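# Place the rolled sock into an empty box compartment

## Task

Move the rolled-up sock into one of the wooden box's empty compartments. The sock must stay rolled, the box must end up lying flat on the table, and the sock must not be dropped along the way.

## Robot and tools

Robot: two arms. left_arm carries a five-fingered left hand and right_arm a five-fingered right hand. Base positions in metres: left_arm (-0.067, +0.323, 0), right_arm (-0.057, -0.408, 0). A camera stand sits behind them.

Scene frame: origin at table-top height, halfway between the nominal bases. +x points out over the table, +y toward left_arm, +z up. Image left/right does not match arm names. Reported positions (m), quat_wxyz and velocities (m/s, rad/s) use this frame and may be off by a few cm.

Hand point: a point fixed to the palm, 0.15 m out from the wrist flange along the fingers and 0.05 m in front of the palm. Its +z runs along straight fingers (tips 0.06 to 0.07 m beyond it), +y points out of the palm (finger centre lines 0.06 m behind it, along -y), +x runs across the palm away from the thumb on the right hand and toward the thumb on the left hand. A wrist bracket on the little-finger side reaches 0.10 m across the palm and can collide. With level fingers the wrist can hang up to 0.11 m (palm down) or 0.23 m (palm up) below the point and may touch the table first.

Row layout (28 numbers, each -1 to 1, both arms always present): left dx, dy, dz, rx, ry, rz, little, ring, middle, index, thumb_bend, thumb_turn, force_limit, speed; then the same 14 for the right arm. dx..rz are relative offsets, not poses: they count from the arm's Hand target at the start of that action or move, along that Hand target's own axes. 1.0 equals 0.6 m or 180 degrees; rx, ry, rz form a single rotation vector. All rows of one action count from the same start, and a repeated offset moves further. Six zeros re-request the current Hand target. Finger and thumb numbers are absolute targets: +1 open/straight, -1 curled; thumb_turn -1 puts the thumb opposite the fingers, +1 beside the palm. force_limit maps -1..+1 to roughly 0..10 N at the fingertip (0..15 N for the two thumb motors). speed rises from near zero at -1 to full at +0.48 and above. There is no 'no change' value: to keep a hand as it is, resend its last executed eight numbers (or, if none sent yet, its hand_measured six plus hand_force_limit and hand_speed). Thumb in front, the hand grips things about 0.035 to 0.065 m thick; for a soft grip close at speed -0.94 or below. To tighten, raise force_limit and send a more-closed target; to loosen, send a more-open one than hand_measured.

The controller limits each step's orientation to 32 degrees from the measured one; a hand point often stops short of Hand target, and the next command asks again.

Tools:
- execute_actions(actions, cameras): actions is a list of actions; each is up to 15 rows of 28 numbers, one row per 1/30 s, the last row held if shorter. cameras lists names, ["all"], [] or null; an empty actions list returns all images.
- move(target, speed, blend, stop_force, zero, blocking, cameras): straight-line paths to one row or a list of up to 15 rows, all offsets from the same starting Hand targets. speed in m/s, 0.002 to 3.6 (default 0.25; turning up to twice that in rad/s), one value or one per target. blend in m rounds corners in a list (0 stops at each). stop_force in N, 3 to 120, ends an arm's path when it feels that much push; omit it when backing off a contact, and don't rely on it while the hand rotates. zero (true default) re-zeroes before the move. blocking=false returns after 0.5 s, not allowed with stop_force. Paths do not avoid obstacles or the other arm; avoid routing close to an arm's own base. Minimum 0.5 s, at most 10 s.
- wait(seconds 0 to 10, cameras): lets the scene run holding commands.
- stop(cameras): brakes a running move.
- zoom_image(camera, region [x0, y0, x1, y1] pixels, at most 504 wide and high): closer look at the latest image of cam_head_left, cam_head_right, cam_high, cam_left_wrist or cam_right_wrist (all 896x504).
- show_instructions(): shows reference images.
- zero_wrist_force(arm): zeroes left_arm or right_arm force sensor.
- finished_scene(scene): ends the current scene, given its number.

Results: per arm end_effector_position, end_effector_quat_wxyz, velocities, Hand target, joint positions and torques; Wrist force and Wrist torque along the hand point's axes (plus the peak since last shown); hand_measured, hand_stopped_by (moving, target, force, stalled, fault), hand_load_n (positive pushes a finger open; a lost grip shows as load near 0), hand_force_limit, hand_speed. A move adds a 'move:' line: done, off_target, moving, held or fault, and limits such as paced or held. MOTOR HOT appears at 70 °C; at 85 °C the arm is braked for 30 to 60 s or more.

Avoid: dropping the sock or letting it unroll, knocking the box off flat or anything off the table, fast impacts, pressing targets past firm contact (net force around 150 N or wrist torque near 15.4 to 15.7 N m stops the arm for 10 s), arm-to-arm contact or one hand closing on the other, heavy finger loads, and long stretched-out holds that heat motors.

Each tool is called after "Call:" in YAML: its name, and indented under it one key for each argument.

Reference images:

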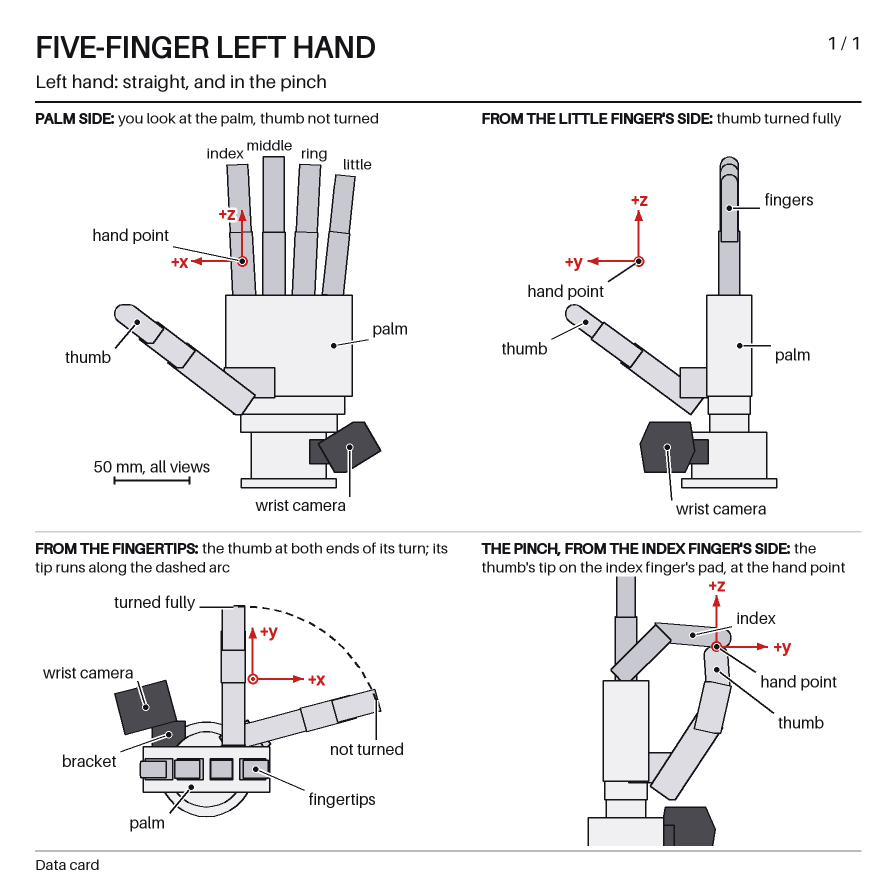

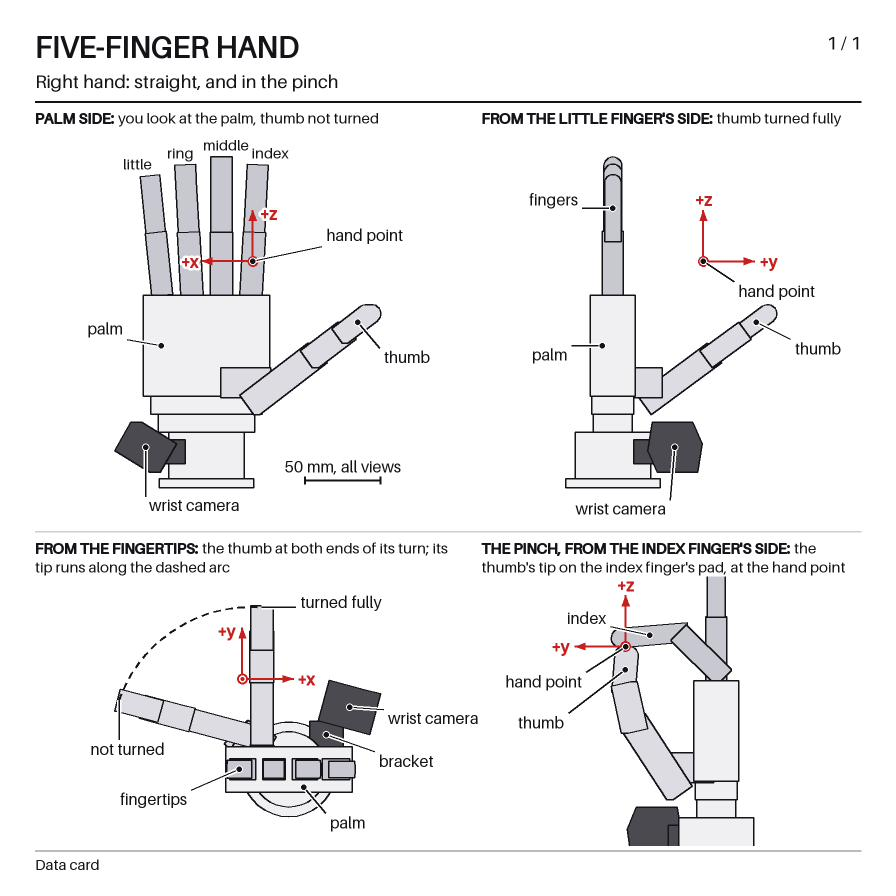

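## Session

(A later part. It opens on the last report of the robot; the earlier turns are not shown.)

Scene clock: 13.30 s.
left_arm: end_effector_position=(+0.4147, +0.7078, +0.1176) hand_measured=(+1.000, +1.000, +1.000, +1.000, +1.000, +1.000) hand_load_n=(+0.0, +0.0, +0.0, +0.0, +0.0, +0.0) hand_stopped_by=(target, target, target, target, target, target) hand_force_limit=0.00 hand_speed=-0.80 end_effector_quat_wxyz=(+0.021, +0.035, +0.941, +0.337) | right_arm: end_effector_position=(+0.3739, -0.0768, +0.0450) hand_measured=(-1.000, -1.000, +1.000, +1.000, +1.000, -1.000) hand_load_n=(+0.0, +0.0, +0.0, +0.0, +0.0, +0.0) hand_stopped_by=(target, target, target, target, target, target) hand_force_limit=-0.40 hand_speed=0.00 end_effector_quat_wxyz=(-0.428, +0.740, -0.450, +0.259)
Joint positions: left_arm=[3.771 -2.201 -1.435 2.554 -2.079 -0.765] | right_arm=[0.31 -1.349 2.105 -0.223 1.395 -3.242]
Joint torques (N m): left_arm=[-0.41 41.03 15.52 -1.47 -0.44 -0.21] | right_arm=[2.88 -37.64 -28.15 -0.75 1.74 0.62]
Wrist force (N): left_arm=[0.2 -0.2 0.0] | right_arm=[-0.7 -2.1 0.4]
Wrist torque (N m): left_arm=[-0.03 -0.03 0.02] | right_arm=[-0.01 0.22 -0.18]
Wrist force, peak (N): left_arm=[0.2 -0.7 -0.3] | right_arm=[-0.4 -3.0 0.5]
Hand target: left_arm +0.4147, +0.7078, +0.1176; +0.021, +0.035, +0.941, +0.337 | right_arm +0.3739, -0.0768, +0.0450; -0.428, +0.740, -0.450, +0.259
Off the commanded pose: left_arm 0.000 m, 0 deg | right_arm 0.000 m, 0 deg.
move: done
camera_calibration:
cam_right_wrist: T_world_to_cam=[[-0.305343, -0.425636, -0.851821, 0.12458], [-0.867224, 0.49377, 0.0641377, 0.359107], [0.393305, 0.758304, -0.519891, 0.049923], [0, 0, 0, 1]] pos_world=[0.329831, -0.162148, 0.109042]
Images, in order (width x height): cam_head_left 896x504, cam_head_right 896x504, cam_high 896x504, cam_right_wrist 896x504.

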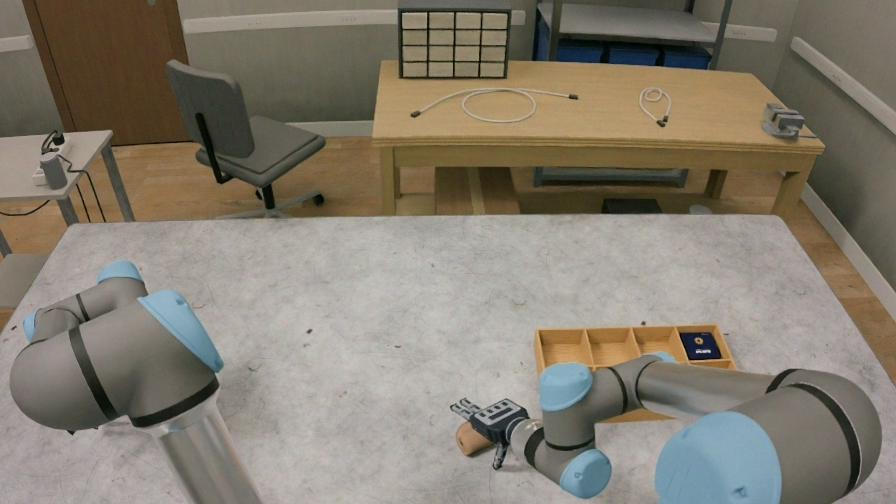

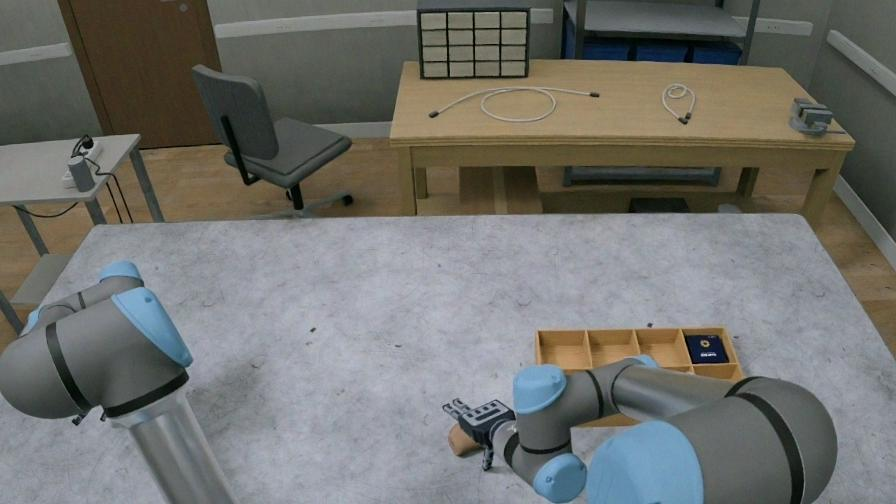

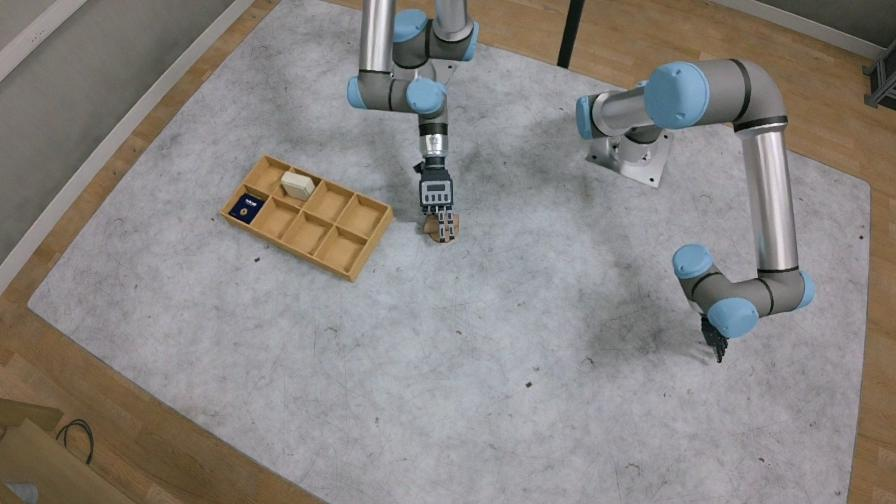

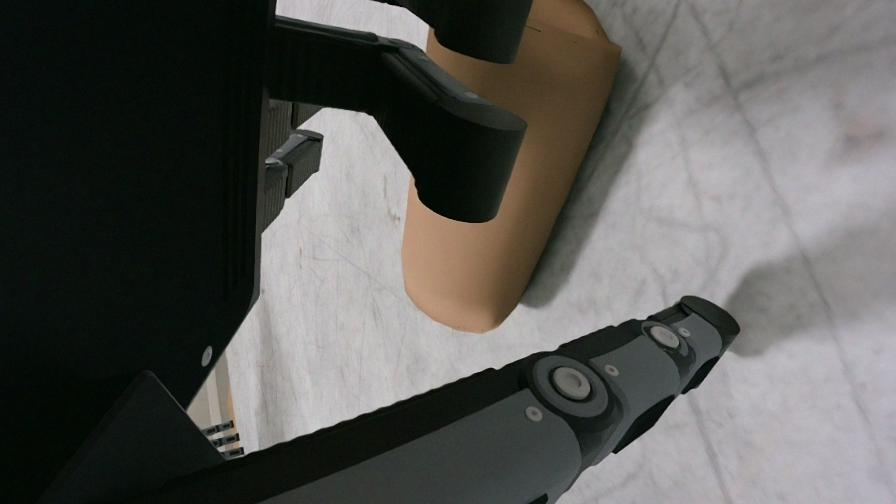

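Call:
move:
  target: [0,0,0,0,0,0,1,1,1,1,1,1,0,-0.8,0,0.0217,0.0125,0,0,0,-1,-1,1,1,1,-1,-0.4,0]
  speed: 0.02
  stop_force: 4
  cameras: ["cam_head_left","cam_head_right","cam_high","cam_right_wrist"]

Call:
zoom_image:
  camera: "cam_head_left"
  region: [430, 390, 530, 490]

Call:
zoom_image:
  camera: "cam_head_right"
  region: [420, 390, 520, 490]

Scene clock: 15.77 s.
left_arm: end_effector_position=(+0.4147, +0.7078, +0.1176) hand_measured=(+1.000, +1.000, +1.000, +1.000, +1.000, +1.000) hand_load_n=(+0.0, +0.5, +0.0, +0.0, +0.0, +0.0) hand_stopped_by=(target, target, target, target, target, target) hand_force_limit=0.00 hand_speed=-0.80 end_effector_quat_wxyz=(+0.021, +0.035, +0.941, +0.337) | right_arm: end_effector_position=(+0.3739, -0.0768, +0.0384) hand_measured=(-1.000, -1.000, +1.000, +1.000, +1.000, -1.000) hand_load_n=(+0.0, +0.0, +0.0, +0.0, +0.0, -1.5) hand_stopped_by=(target, target, target, target, target, target) hand_force_limit=-0.40 hand_speed=0.00 end_effector_quat_wxyz=(-0.428, +0.740, -0.450, +0.259)
Joint positions: left_arm=[3.771 -2.201 -1.435 2.554 -2.079 -0.765] | right_arm=[0.31 -1.337 2.112 -0.242 1.395 -3.242]
Joint torques (N m): left_arm=[-0.58 41.16 15.88 -1.59 -0.46 -0.2] | right_arm=[0.31 -35.77 -26.18 -0.54 1.78 -0.95]
Wrist force (N): left_arm=[-0.2 -0.1 -0.1] | right_arm=[0.5 -6.7 -3.5]
Wrist torque (N m): left_arm=[0.00 0.03 -0.01] | right_arm=[-0.49 0.20 -0.28]
Wrist force, peak (N): left_arm=[0.4 -0.6 -0.3] | right_arm=[0.2 -21.7 -15.5]
Hand target: left_arm +0.4147, +0.7078, +0.1176; +0.021, +0.035, +0.941, +0.337 | right_arm +0.3739, -0.0768, +0.0385; -0.428, +0.740, -0.450, +0.259 (not the last commanded pose)
Off the commanded pose: left_arm 0.000 m, 0 deg | right_arm 0.008 m, 0 deg.
move: contact (right_arm)
camera_calibration:
cam_right_wrist: T_world_to_cam=[[-0.305269, -0.425678, -0.851827, 0.118957], [-0.86725, 0.493734, 0.0640655, 0.359627], [0.393304, 0.758304, -0.519891, 0.0464525], [0, 0, 0, 1]] pos_world=[0.329931, -0.162148, 0.102442]
Images, in order (width x height): cam_head_left 896x504, cam_head_right 896x504, cam_high 896x504, cam_right_wrist 896x504.

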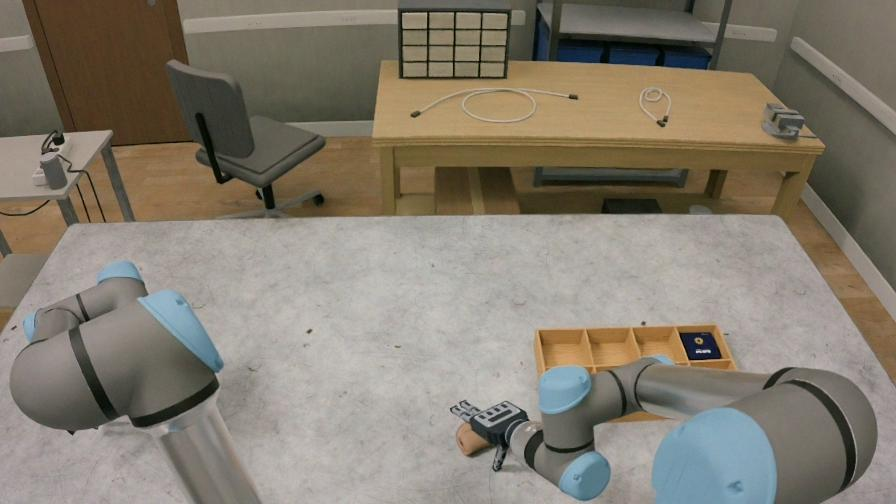

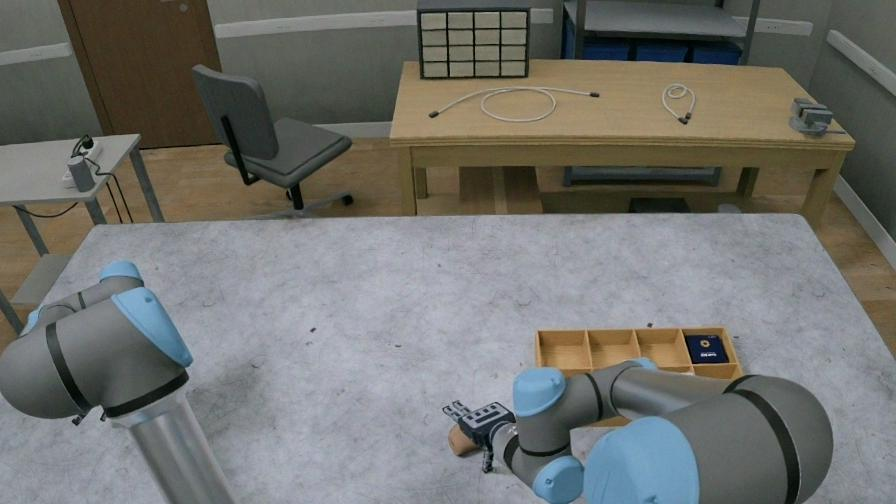

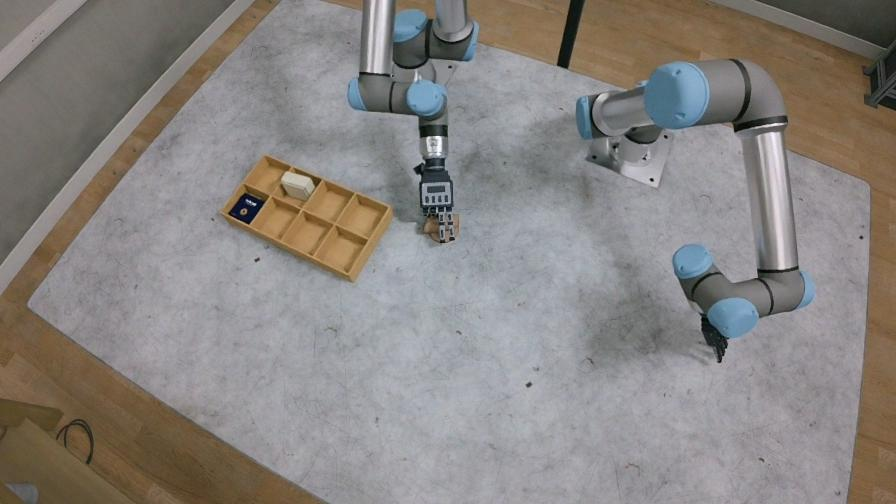

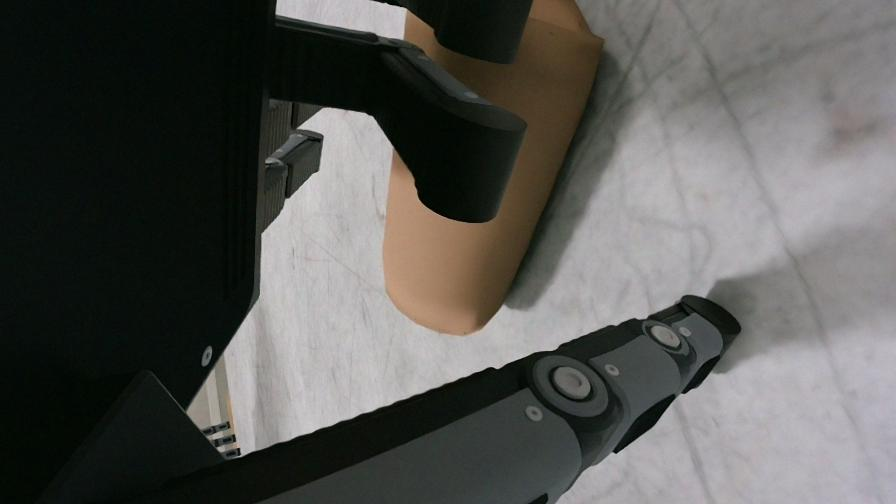

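Scaled by 5.040 from the camera's 896x504 image, which has a finer 1280x720 frame.

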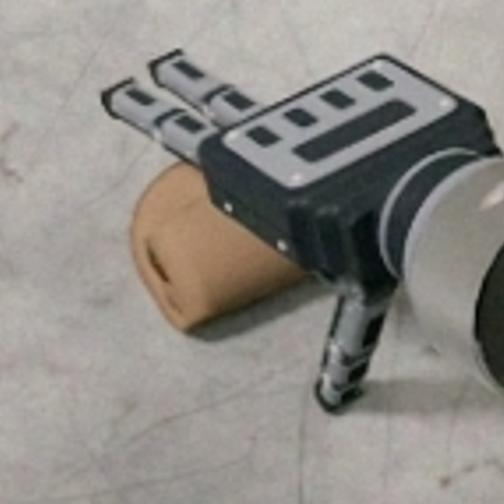

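Scaled by 5.040 from the camera's 896x504 image, which has a finer 1280x720 frame.

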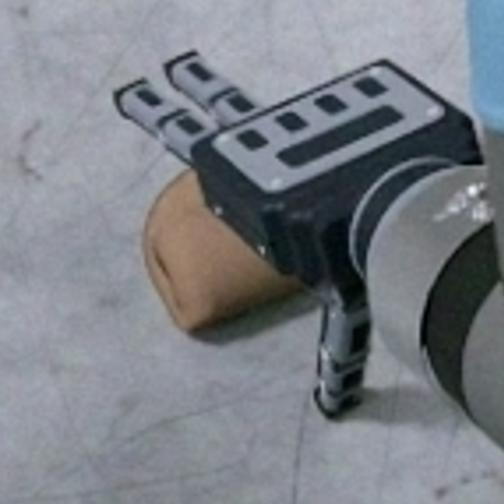

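Call:
move:
  target: [0,0,0,0,0,0,1,1,1,1,1,1,0,-0.8,0.0117,-0.0085,0.0047,0,0,0,-1,-1,0.65,0.65,0.6,-1,-0.5,-0.6]
  speed: 0.05
  cameras: ["cam_head_left","cam_head_right","cam_high","cam_right_wrist"]

Call:
zoom_image:
  camera: "cam_head_left"
  region: [430, 390, 530, 490]

Call:
zoom_image:
  camera: "cam_high"
  region: [390, 160, 480, 260]

Scene clock: 17.33 s.
left_arm: end_effector_position=(+0.4147, +0.7078, +0.1176) hand_measured=(+1.000, +1.000, +1.000, +1.000, +1.000, +1.000) hand_load_n=(+0.0, +0.0, +0.0, +0.0, +0.0, +0.0) hand_stopped_by=(target, target, target, target, target, target) hand_force_limit=0.00 hand_speed=-0.80 end_effector_quat_wxyz=(+0.021, +0.035, +0.941, +0.337) | right_arm: end_effector_position=(+0.3816, -0.0807, +0.0415) hand_measured=(-1.000, -1.000, +0.650, +0.650, +0.600, -1.000) hand_load_n=(+0.0, +0.0, +0.0, +0.0, +0.0, +0.0) hand_stopped_by=(target, target, target, target, target, target) hand_force_limit=-0.50 hand_speed=-0.60 end_effector_quat_wxyz=(-0.428, +0.740, -0.450, +0.259)
Joint positions: left_arm=[3.771 -2.201 -1.435 2.554 -2.079 -0.765] | right_arm=[0.292 -1.334 2.098 -0.229 1.379 -3.252]
Joint torques (N m): left_arm=[-0.35 41.56 16.78 -1.55 -0.32 -0.22] | right_arm=[5.78 -25.33 -3.29 -0.97 2 0.95]
Wrist force (N): left_arm=[0.1 -0.2 -0.1] | right_arm=[-0.6 -2.3 0.7]
Wrist torque (N m): left_arm=[-0.02 -0.01 0.00] | right_arm=[-0.04 0.19 -0.17]
Wrist force, peak (N): left_arm=[0.1 -0.6 -0.3] | right_arm=[0.4 -6.8 -3.4]
Hand target: left_arm +0.4147, +0.7078, +0.1176; +0.021, +0.035, +0.941, +0.337 | right_arm +0.3816, -0.0807, +0.0414; -0.428, +0.740, -0.450, +0.259
Off the commanded pose: left_arm 0.000 m, 0 deg | right_arm 0.000 m, 0 deg.
move: done
camera_calibration:
cam_right_wrist: T_world_to_cam=[[-0.30526, -0.42557, -0.851884, 0.122182], [-0.867205, 0.493813, 0.0640598, 0.368087], [0.39341, 0.758313, -0.519798, 0.047973], [0, 0, 0, 1]] pos_world=[0.337631, -0.166148, 0.105442]
Images, in order (width x height): cam_head_left 896x504, cam_head_right 896x504, cam_high 896x504, cam_right_wrist 896x504.

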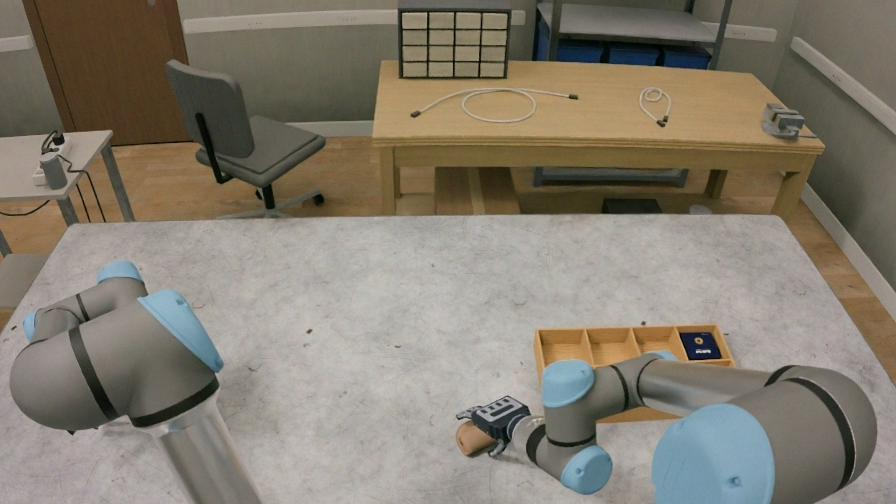

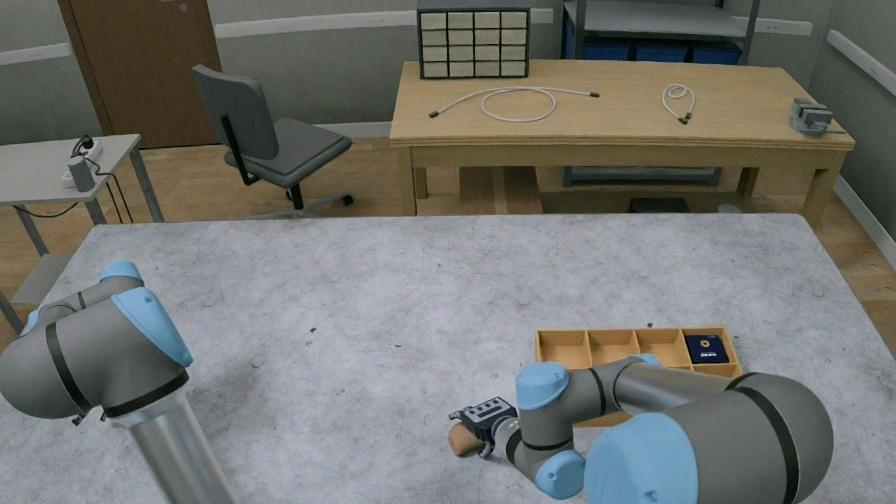

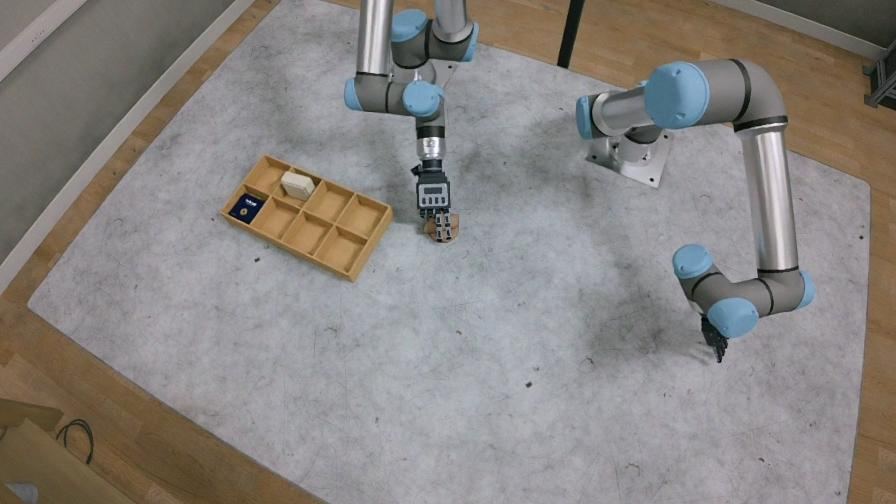

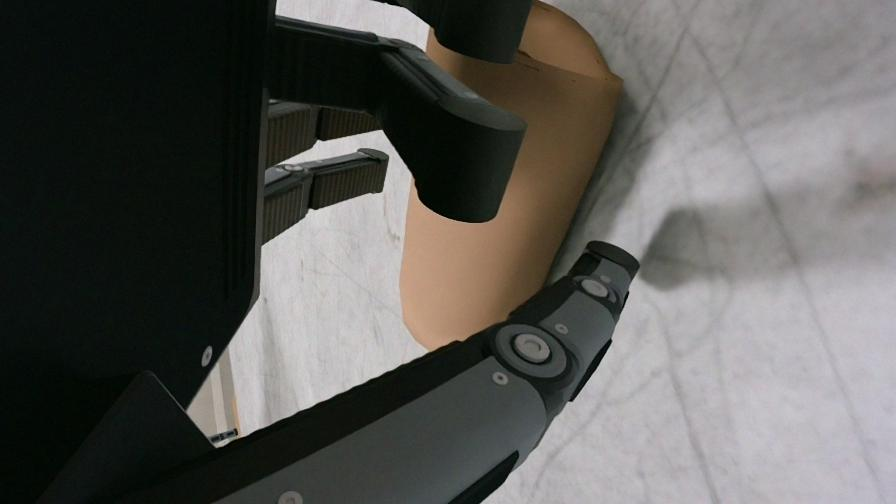

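Scaled by 5.040 from the camera's 896x504 image, which has a finer 1280x720 frame.

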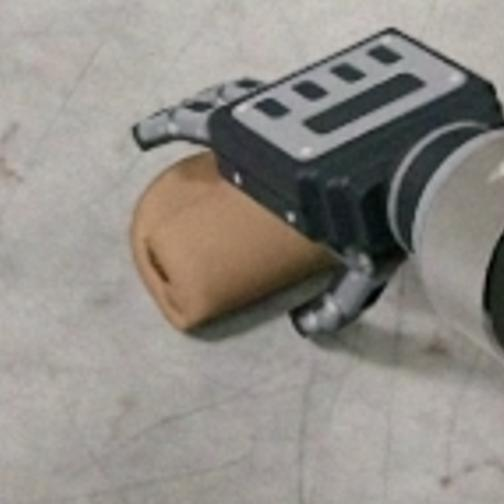

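Scaled by 5.040 from the camera's 896x504 image, which has a finer 1280x720 frame.

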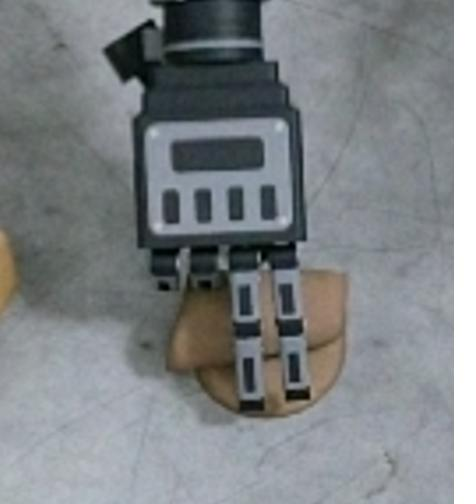

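Call:
move:
  target: [0,0,0,0,0,0,1,1,1,1,1,1,0,-0.8,0,0,0,0,0,0,-1,-1,0.0,0.0,-0.1,-1,-0.5,-0.92]
  speed: 0.05
  cameras: ["cam_head_left","cam_head_right","cam_high","cam_right_wrist"]

Call:
zoom_image:
  camera: "cam_head_left"
  region: [430, 390, 530, 490]

Call:
zoom_image:
  camera: "cam_high"
  region: [390, 160, 480, 260]

Scene clock: 22.50 s.
left_arm: end_effector_position=(+0.4147, +0.7078, +0.1176) hand_measured=(+1.000, +1.000, +1.000, +1.000, +1.000, +1.000) hand_load_n=(+0.0, +0.0, +0.0, +0.0, -0.5, +0.0) hand_stopped_by=(target, target, target, target, target, target) hand_force_limit=0.00 hand_speed=-0.80 end_effector_quat_wxyz=(+0.021, +0.035, +0.941, +0.337) | right_arm: end_effector_position=(+0.3816, -0.0807, +0.0414) hand_measured=(-1.000, -1.000, +0.000, +0.000, +0.034, -1.000) hand_load_n=(+0.0, +0.0, +0.5, +0.5, +1.0, +0.0) hand_stopped_by=(target, target, target, target, moving, target) hand_force_limit=-0.50 hand_speed=-0.92 end_effector_quat_wxyz=(-0.428, +0.740, -0.450, +0.259)
Joint positions: left_arm=[3.771 -2.201 -1.435 2.554 -2.079 -0.765] | right_arm=[0.292 -1.334 2.098 -0.229 1.379 -3.252]
Joint torques (N m): left_arm=[-0.03 40.23 16.15 -1.69 -0.34 -0.4] | right_arm=[5.19 -30.55 -5.22 -0.75 2.03 1.02]
Wrist force (N): left_arm=[0.1 -0.1 0.1] | right_arm=[-0.6 -2.4 0.5]
Wrist torque (N m): left_arm=[-0.02 -0.01 0.01] | right_arm=[-0.03 0.21 -0.18]
Wrist force, peak (N): left_arm=[0.2 -0.4 -0.6] | right_arm=[-0.8 -3.3 0.2]
Hand target: left_arm +0.4147, +0.7078, +0.1176; +0.021, +0.035, +0.941, +0.337 | right_arm +0.3816, -0.0807, +0.0414; -0.428, +0.740, -0.450, +0.259
Off the commanded pose: left_arm 0.000 m, 0 deg | right_arm 0.000 m, 0 deg.
move: moving (right_arm; no rest 5 s after the path's end)
camera_calibration:
cam_right_wrist: T_world_to_cam=[[-0.305223, -0.425591, -0.851887, 0.122136], [-0.867219, 0.493795, 0.0640232, 0.368005], [0.393409, 0.758313, -0.519798, 0.0480125], [0, 0, 0, 1]] pos_world=[0.337531, -0.166148, 0.105442]
Images, in order (width x height): cam_head_left 896x504, cam_head_right 896x504, cam_high 896x504, cam_right_wrist 896x504.

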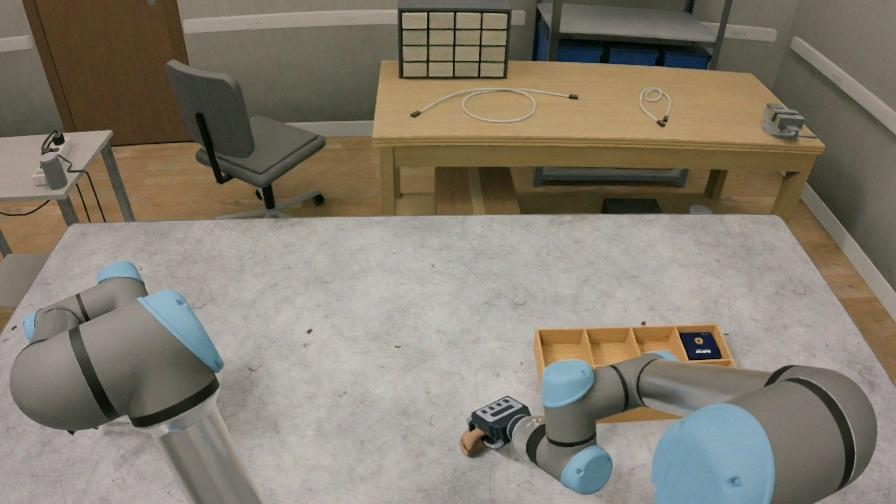

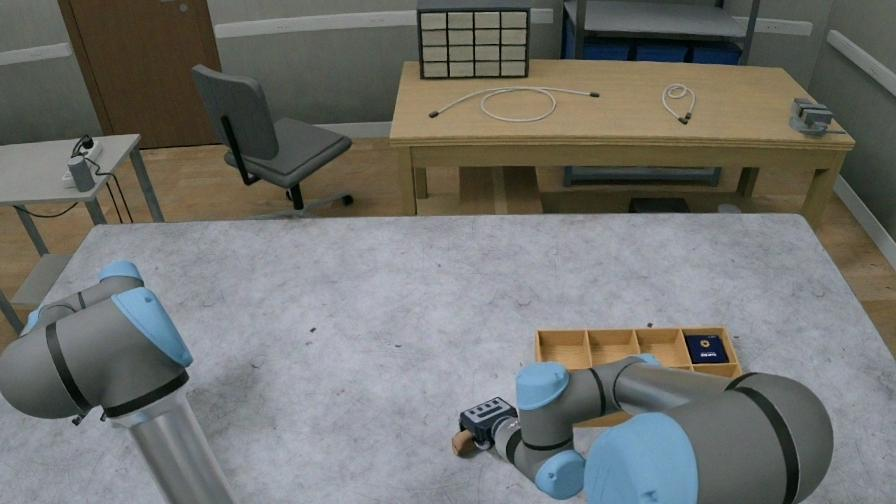

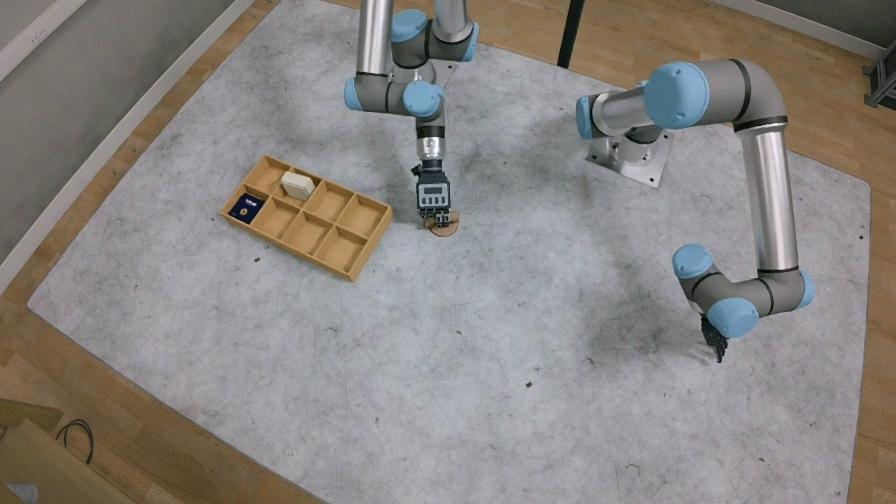

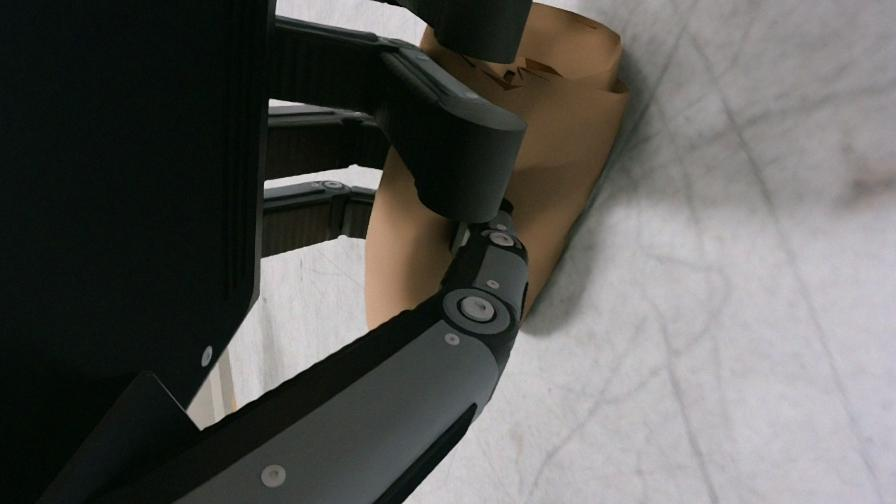

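Scaled by 5.040 from the camera's 896x504 image, which has a finer 1280x720 frame.

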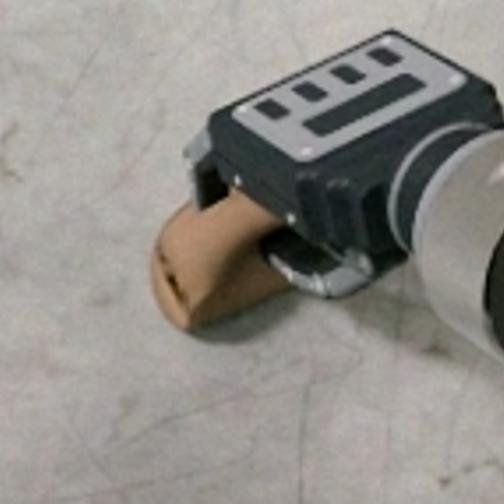

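Scaled by 5.040 from the camera's 896x504 image, which has a finer 1280x720 frame.

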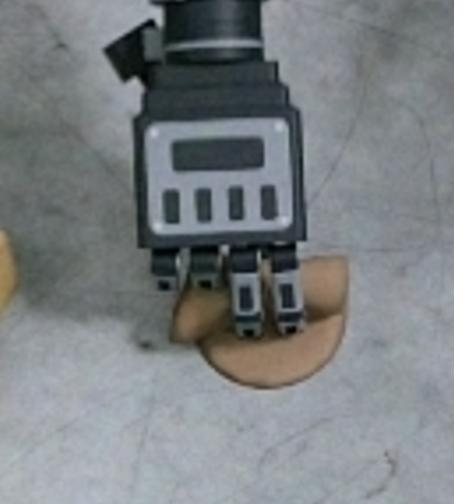

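Call:
wait:
  seconds: 1.5
  cameras: ["cam_right_wrist"]

Scene clock: 24.13 s.
left_arm: end_effector_position=(+0.4147, +0.7078, +0.1176) hand_measured=(+1.000, +1.000, +1.000, +1.000, +1.000, +1.000) hand_load_n=(+0.0, +0.0, +0.0, +0.0, +0.0, +0.0) hand_stopped_by=(target, target, target, target, target, target) hand_force_limit=0.00 hand_speed=-0.80 end_effector_quat_wxyz=(+0.021, +0.035, +0.941, +0.337) | right_arm: end_effector_position=(+0.3816, -0.0807, +0.0414) hand_measured=(-1.000, -1.000, +0.000, +0.000, -0.098, -1.000) hand_load_n=(+0.0, +0.0, +1.0, +0.5, +3.0, +1.0) hand_stopped_by=(target, target, target, target, target, target) hand_force_limit=-0.50 hand_speed=-0.92 end_effector_quat_wxyz=(-0.428, +0.740, -0.450, +0.259)
Joint positions: left_arm=[3.771 -2.201 -1.435 2.554 -2.079 -0.765] | right_arm=[0.292 -1.334 2.098 -0.229 1.379 -3.252]
Joint torques (N m): left_arm=[-0.09 41.09 16.16 -1.64 -0.45 -0.35] | right_arm=[5.95 -31.43 -7.02 -0.84 1.74 0.92]
Wrist force (N): left_arm=[-0.1 -0.2 -0.2] | right_arm=[-0.6 -2.2 0.5]
Wrist torque (N m): left_arm=[-0.01 0.00 0.00] | right_arm=[-0.02 0.21 -0.18]
Wrist force, peak (N): left_arm=[0.3 -0.5 -0.4] | right_arm=[-0.9 -2.4 0.4]
Hand target: left_arm +0.4147, +0.7078, +0.1176; +0.021, +0.035, +0.941, +0.337 | right_arm +0.3816, -0.0807, +0.0414; -0.428, +0.740, -0.450, +0.259
Off the commanded pose: left_arm 0.000 m, 0 deg | right_arm 0.000 m, 0 deg.
wait: 1.50 s; at rest by 1.10 s
camera_calibration:
cam_right_wrist: T_world_to_cam=[[-0.305223, -0.425591, -0.851887, 0.122136], [-0.867219, 0.493795, 0.0640232, 0.368005], [0.393409, 0.758313, -0.519798, 0.0480125], [0, 0, 0, 1]] pos_world=[0.337531, -0.166148, 0.105442]
Images, in order (width x height): cam_right_wrist 896x504.

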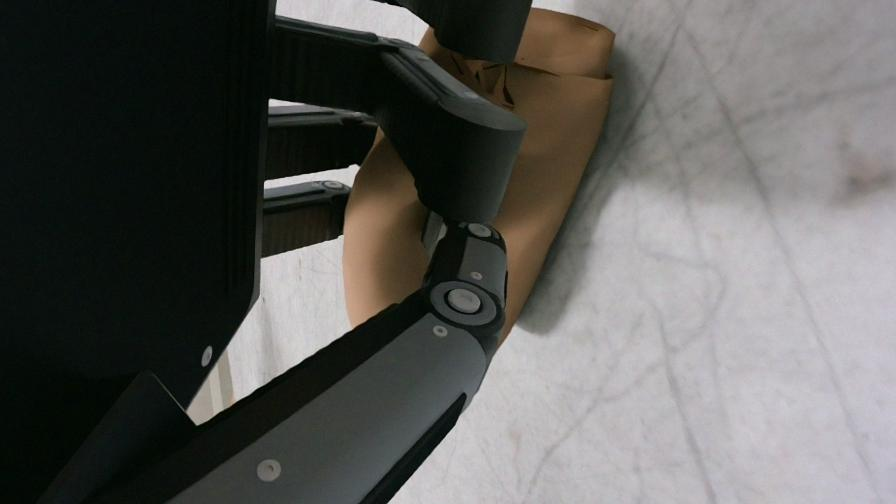

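Call:
move:
  target: [0,0,0,0,0,0,1,1,1,1,1,1,0,-0.8,0,-0.0433,-0.025,0,0,0,-1,-1,0.0,0.0,-0.1,-1,-0.5,-0.92]
  speed: 0.05
  cameras: ["cam_head_left","cam_high","cam_right_wrist"]

Call:
zoom_image:
  camera: "cam_head_left"
  region: [430, 390, 530, 490]

Call:
zoom_image:
  camera: "cam_high"
  region: [390, 160, 480, 260]

Scene clock: 25.20 s.
left_arm: end_effector_position=(+0.4147, +0.7078, +0.1176) hand_measured=(+1.000, +1.000, +1.000, +1.000, +1.000, +1.000) hand_load_n=(+0.0, +0.0, +0.0, +0.0, +0.0, +0.0) hand_stopped_by=(target, target, target, target, target, target) hand_force_limit=0.00 hand_speed=-0.80 end_effector_quat_wxyz=(+0.021, +0.035, +0.941, +0.337) | right_arm: end_effector_position=(+0.3817, -0.0807, +0.0716) hand_measured=(-1.000, -1.000, +0.000, +0.000, -0.098, -1.000) hand_load_n=(+0.0, +0.0, +1.0, +0.5, +3.5, +0.5) hand_stopped_by=(target, target, target, target, target, target) hand_force_limit=-0.50 hand_speed=-0.92 end_effector_quat_wxyz=(-0.428, +0.740, -0.450, +0.259)
Joint positions: left_arm=[3.771 -2.201 -1.435 2.554 -2.079 -0.765] | right_arm=[0.292 -1.388 2.065 -0.143 1.379 -3.252]
Joint torques (N m): left_arm=[-0.15 42.08 15.33 -1.55 -0.44 -0.24] | right_arm=[-7.78 -19.57 -6.21 -1.39 -1.72 -1.34]
Wrist force (N): left_arm=[0.0 0.0 -0.3] | right_arm=[-0.7 -1.6 0.6]
Wrist torque (N m): left_arm=[0.03 -0.01 0.00] | right_arm=[0.02 0.21 -0.15]
Wrist force, peak (N): left_arm=[0.2 -0.7 -0.3] | right_arm=[-0.4 -2.2 0.6]
Hand target: left_arm +0.4147, +0.7078, +0.1176; +0.021, +0.035, +0.941, +0.337 | right_arm +0.3816, -0.0808, +0.0714; -0.428, +0.740, -0.450, +0.259
Off the commanded pose: left_arm 0.000 m, 0 deg | right_arm 0.000 m, 0 deg.
move: done
camera_calibration:
cam_right_wrist: T_world_to_cam=[[-0.30491, -0.425543, -0.852023, 0.147759], [-0.867234, 0.493807, 0.0637219, 0.3663], [0.393618, 0.758333, -0.519611, 0.0634867], [0, 0, 0, 1]] pos_world=[0.337731, -0.166148, 0.135541]
Images, in order (width x height): cam_head_left 896x504, cam_high 896x504, cam_right_wrist 896x504.

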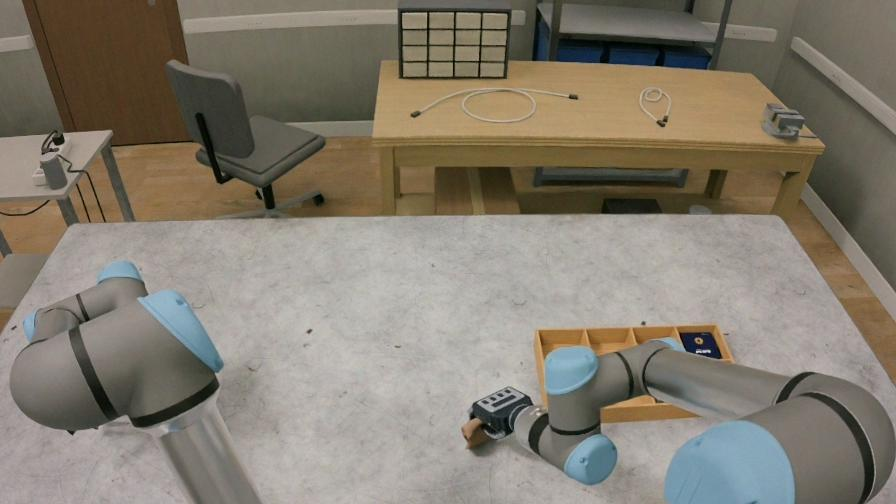

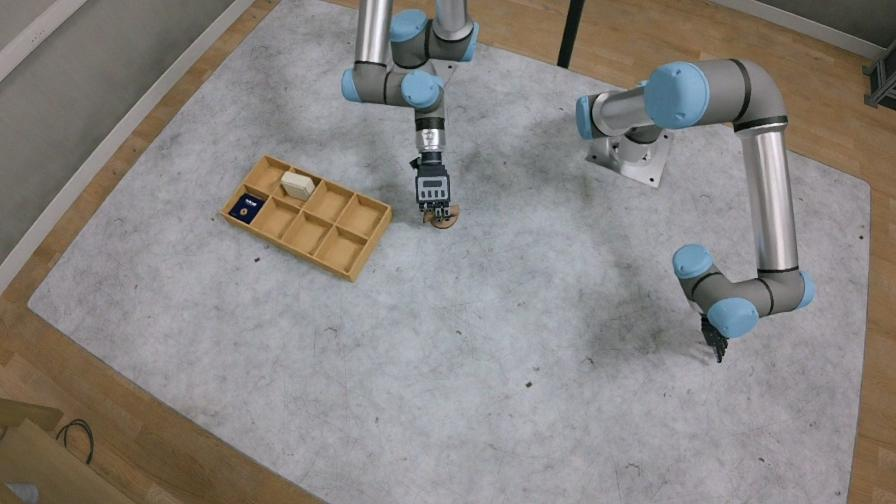

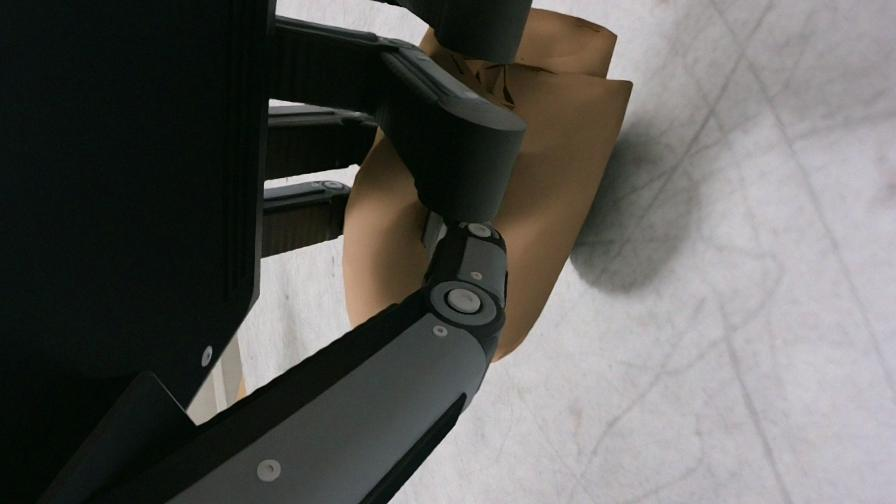

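Scaled by 5.040 from the camera's 896x504 image, which has a finer 1280x720 frame.

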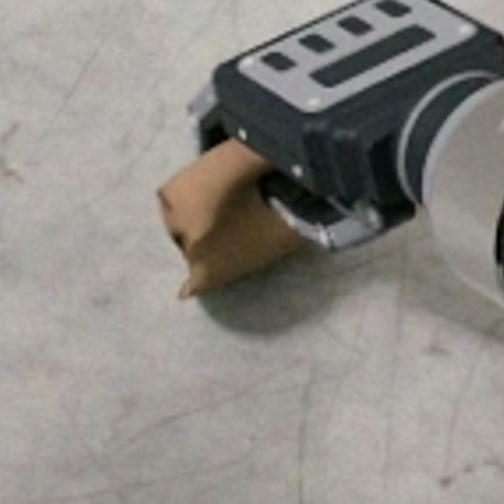

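Scaled by 5.040 from the camera's 896x504 image, which has a finer 1280x720 frame.

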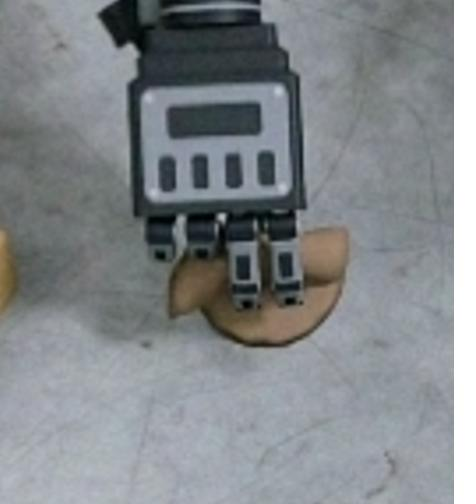

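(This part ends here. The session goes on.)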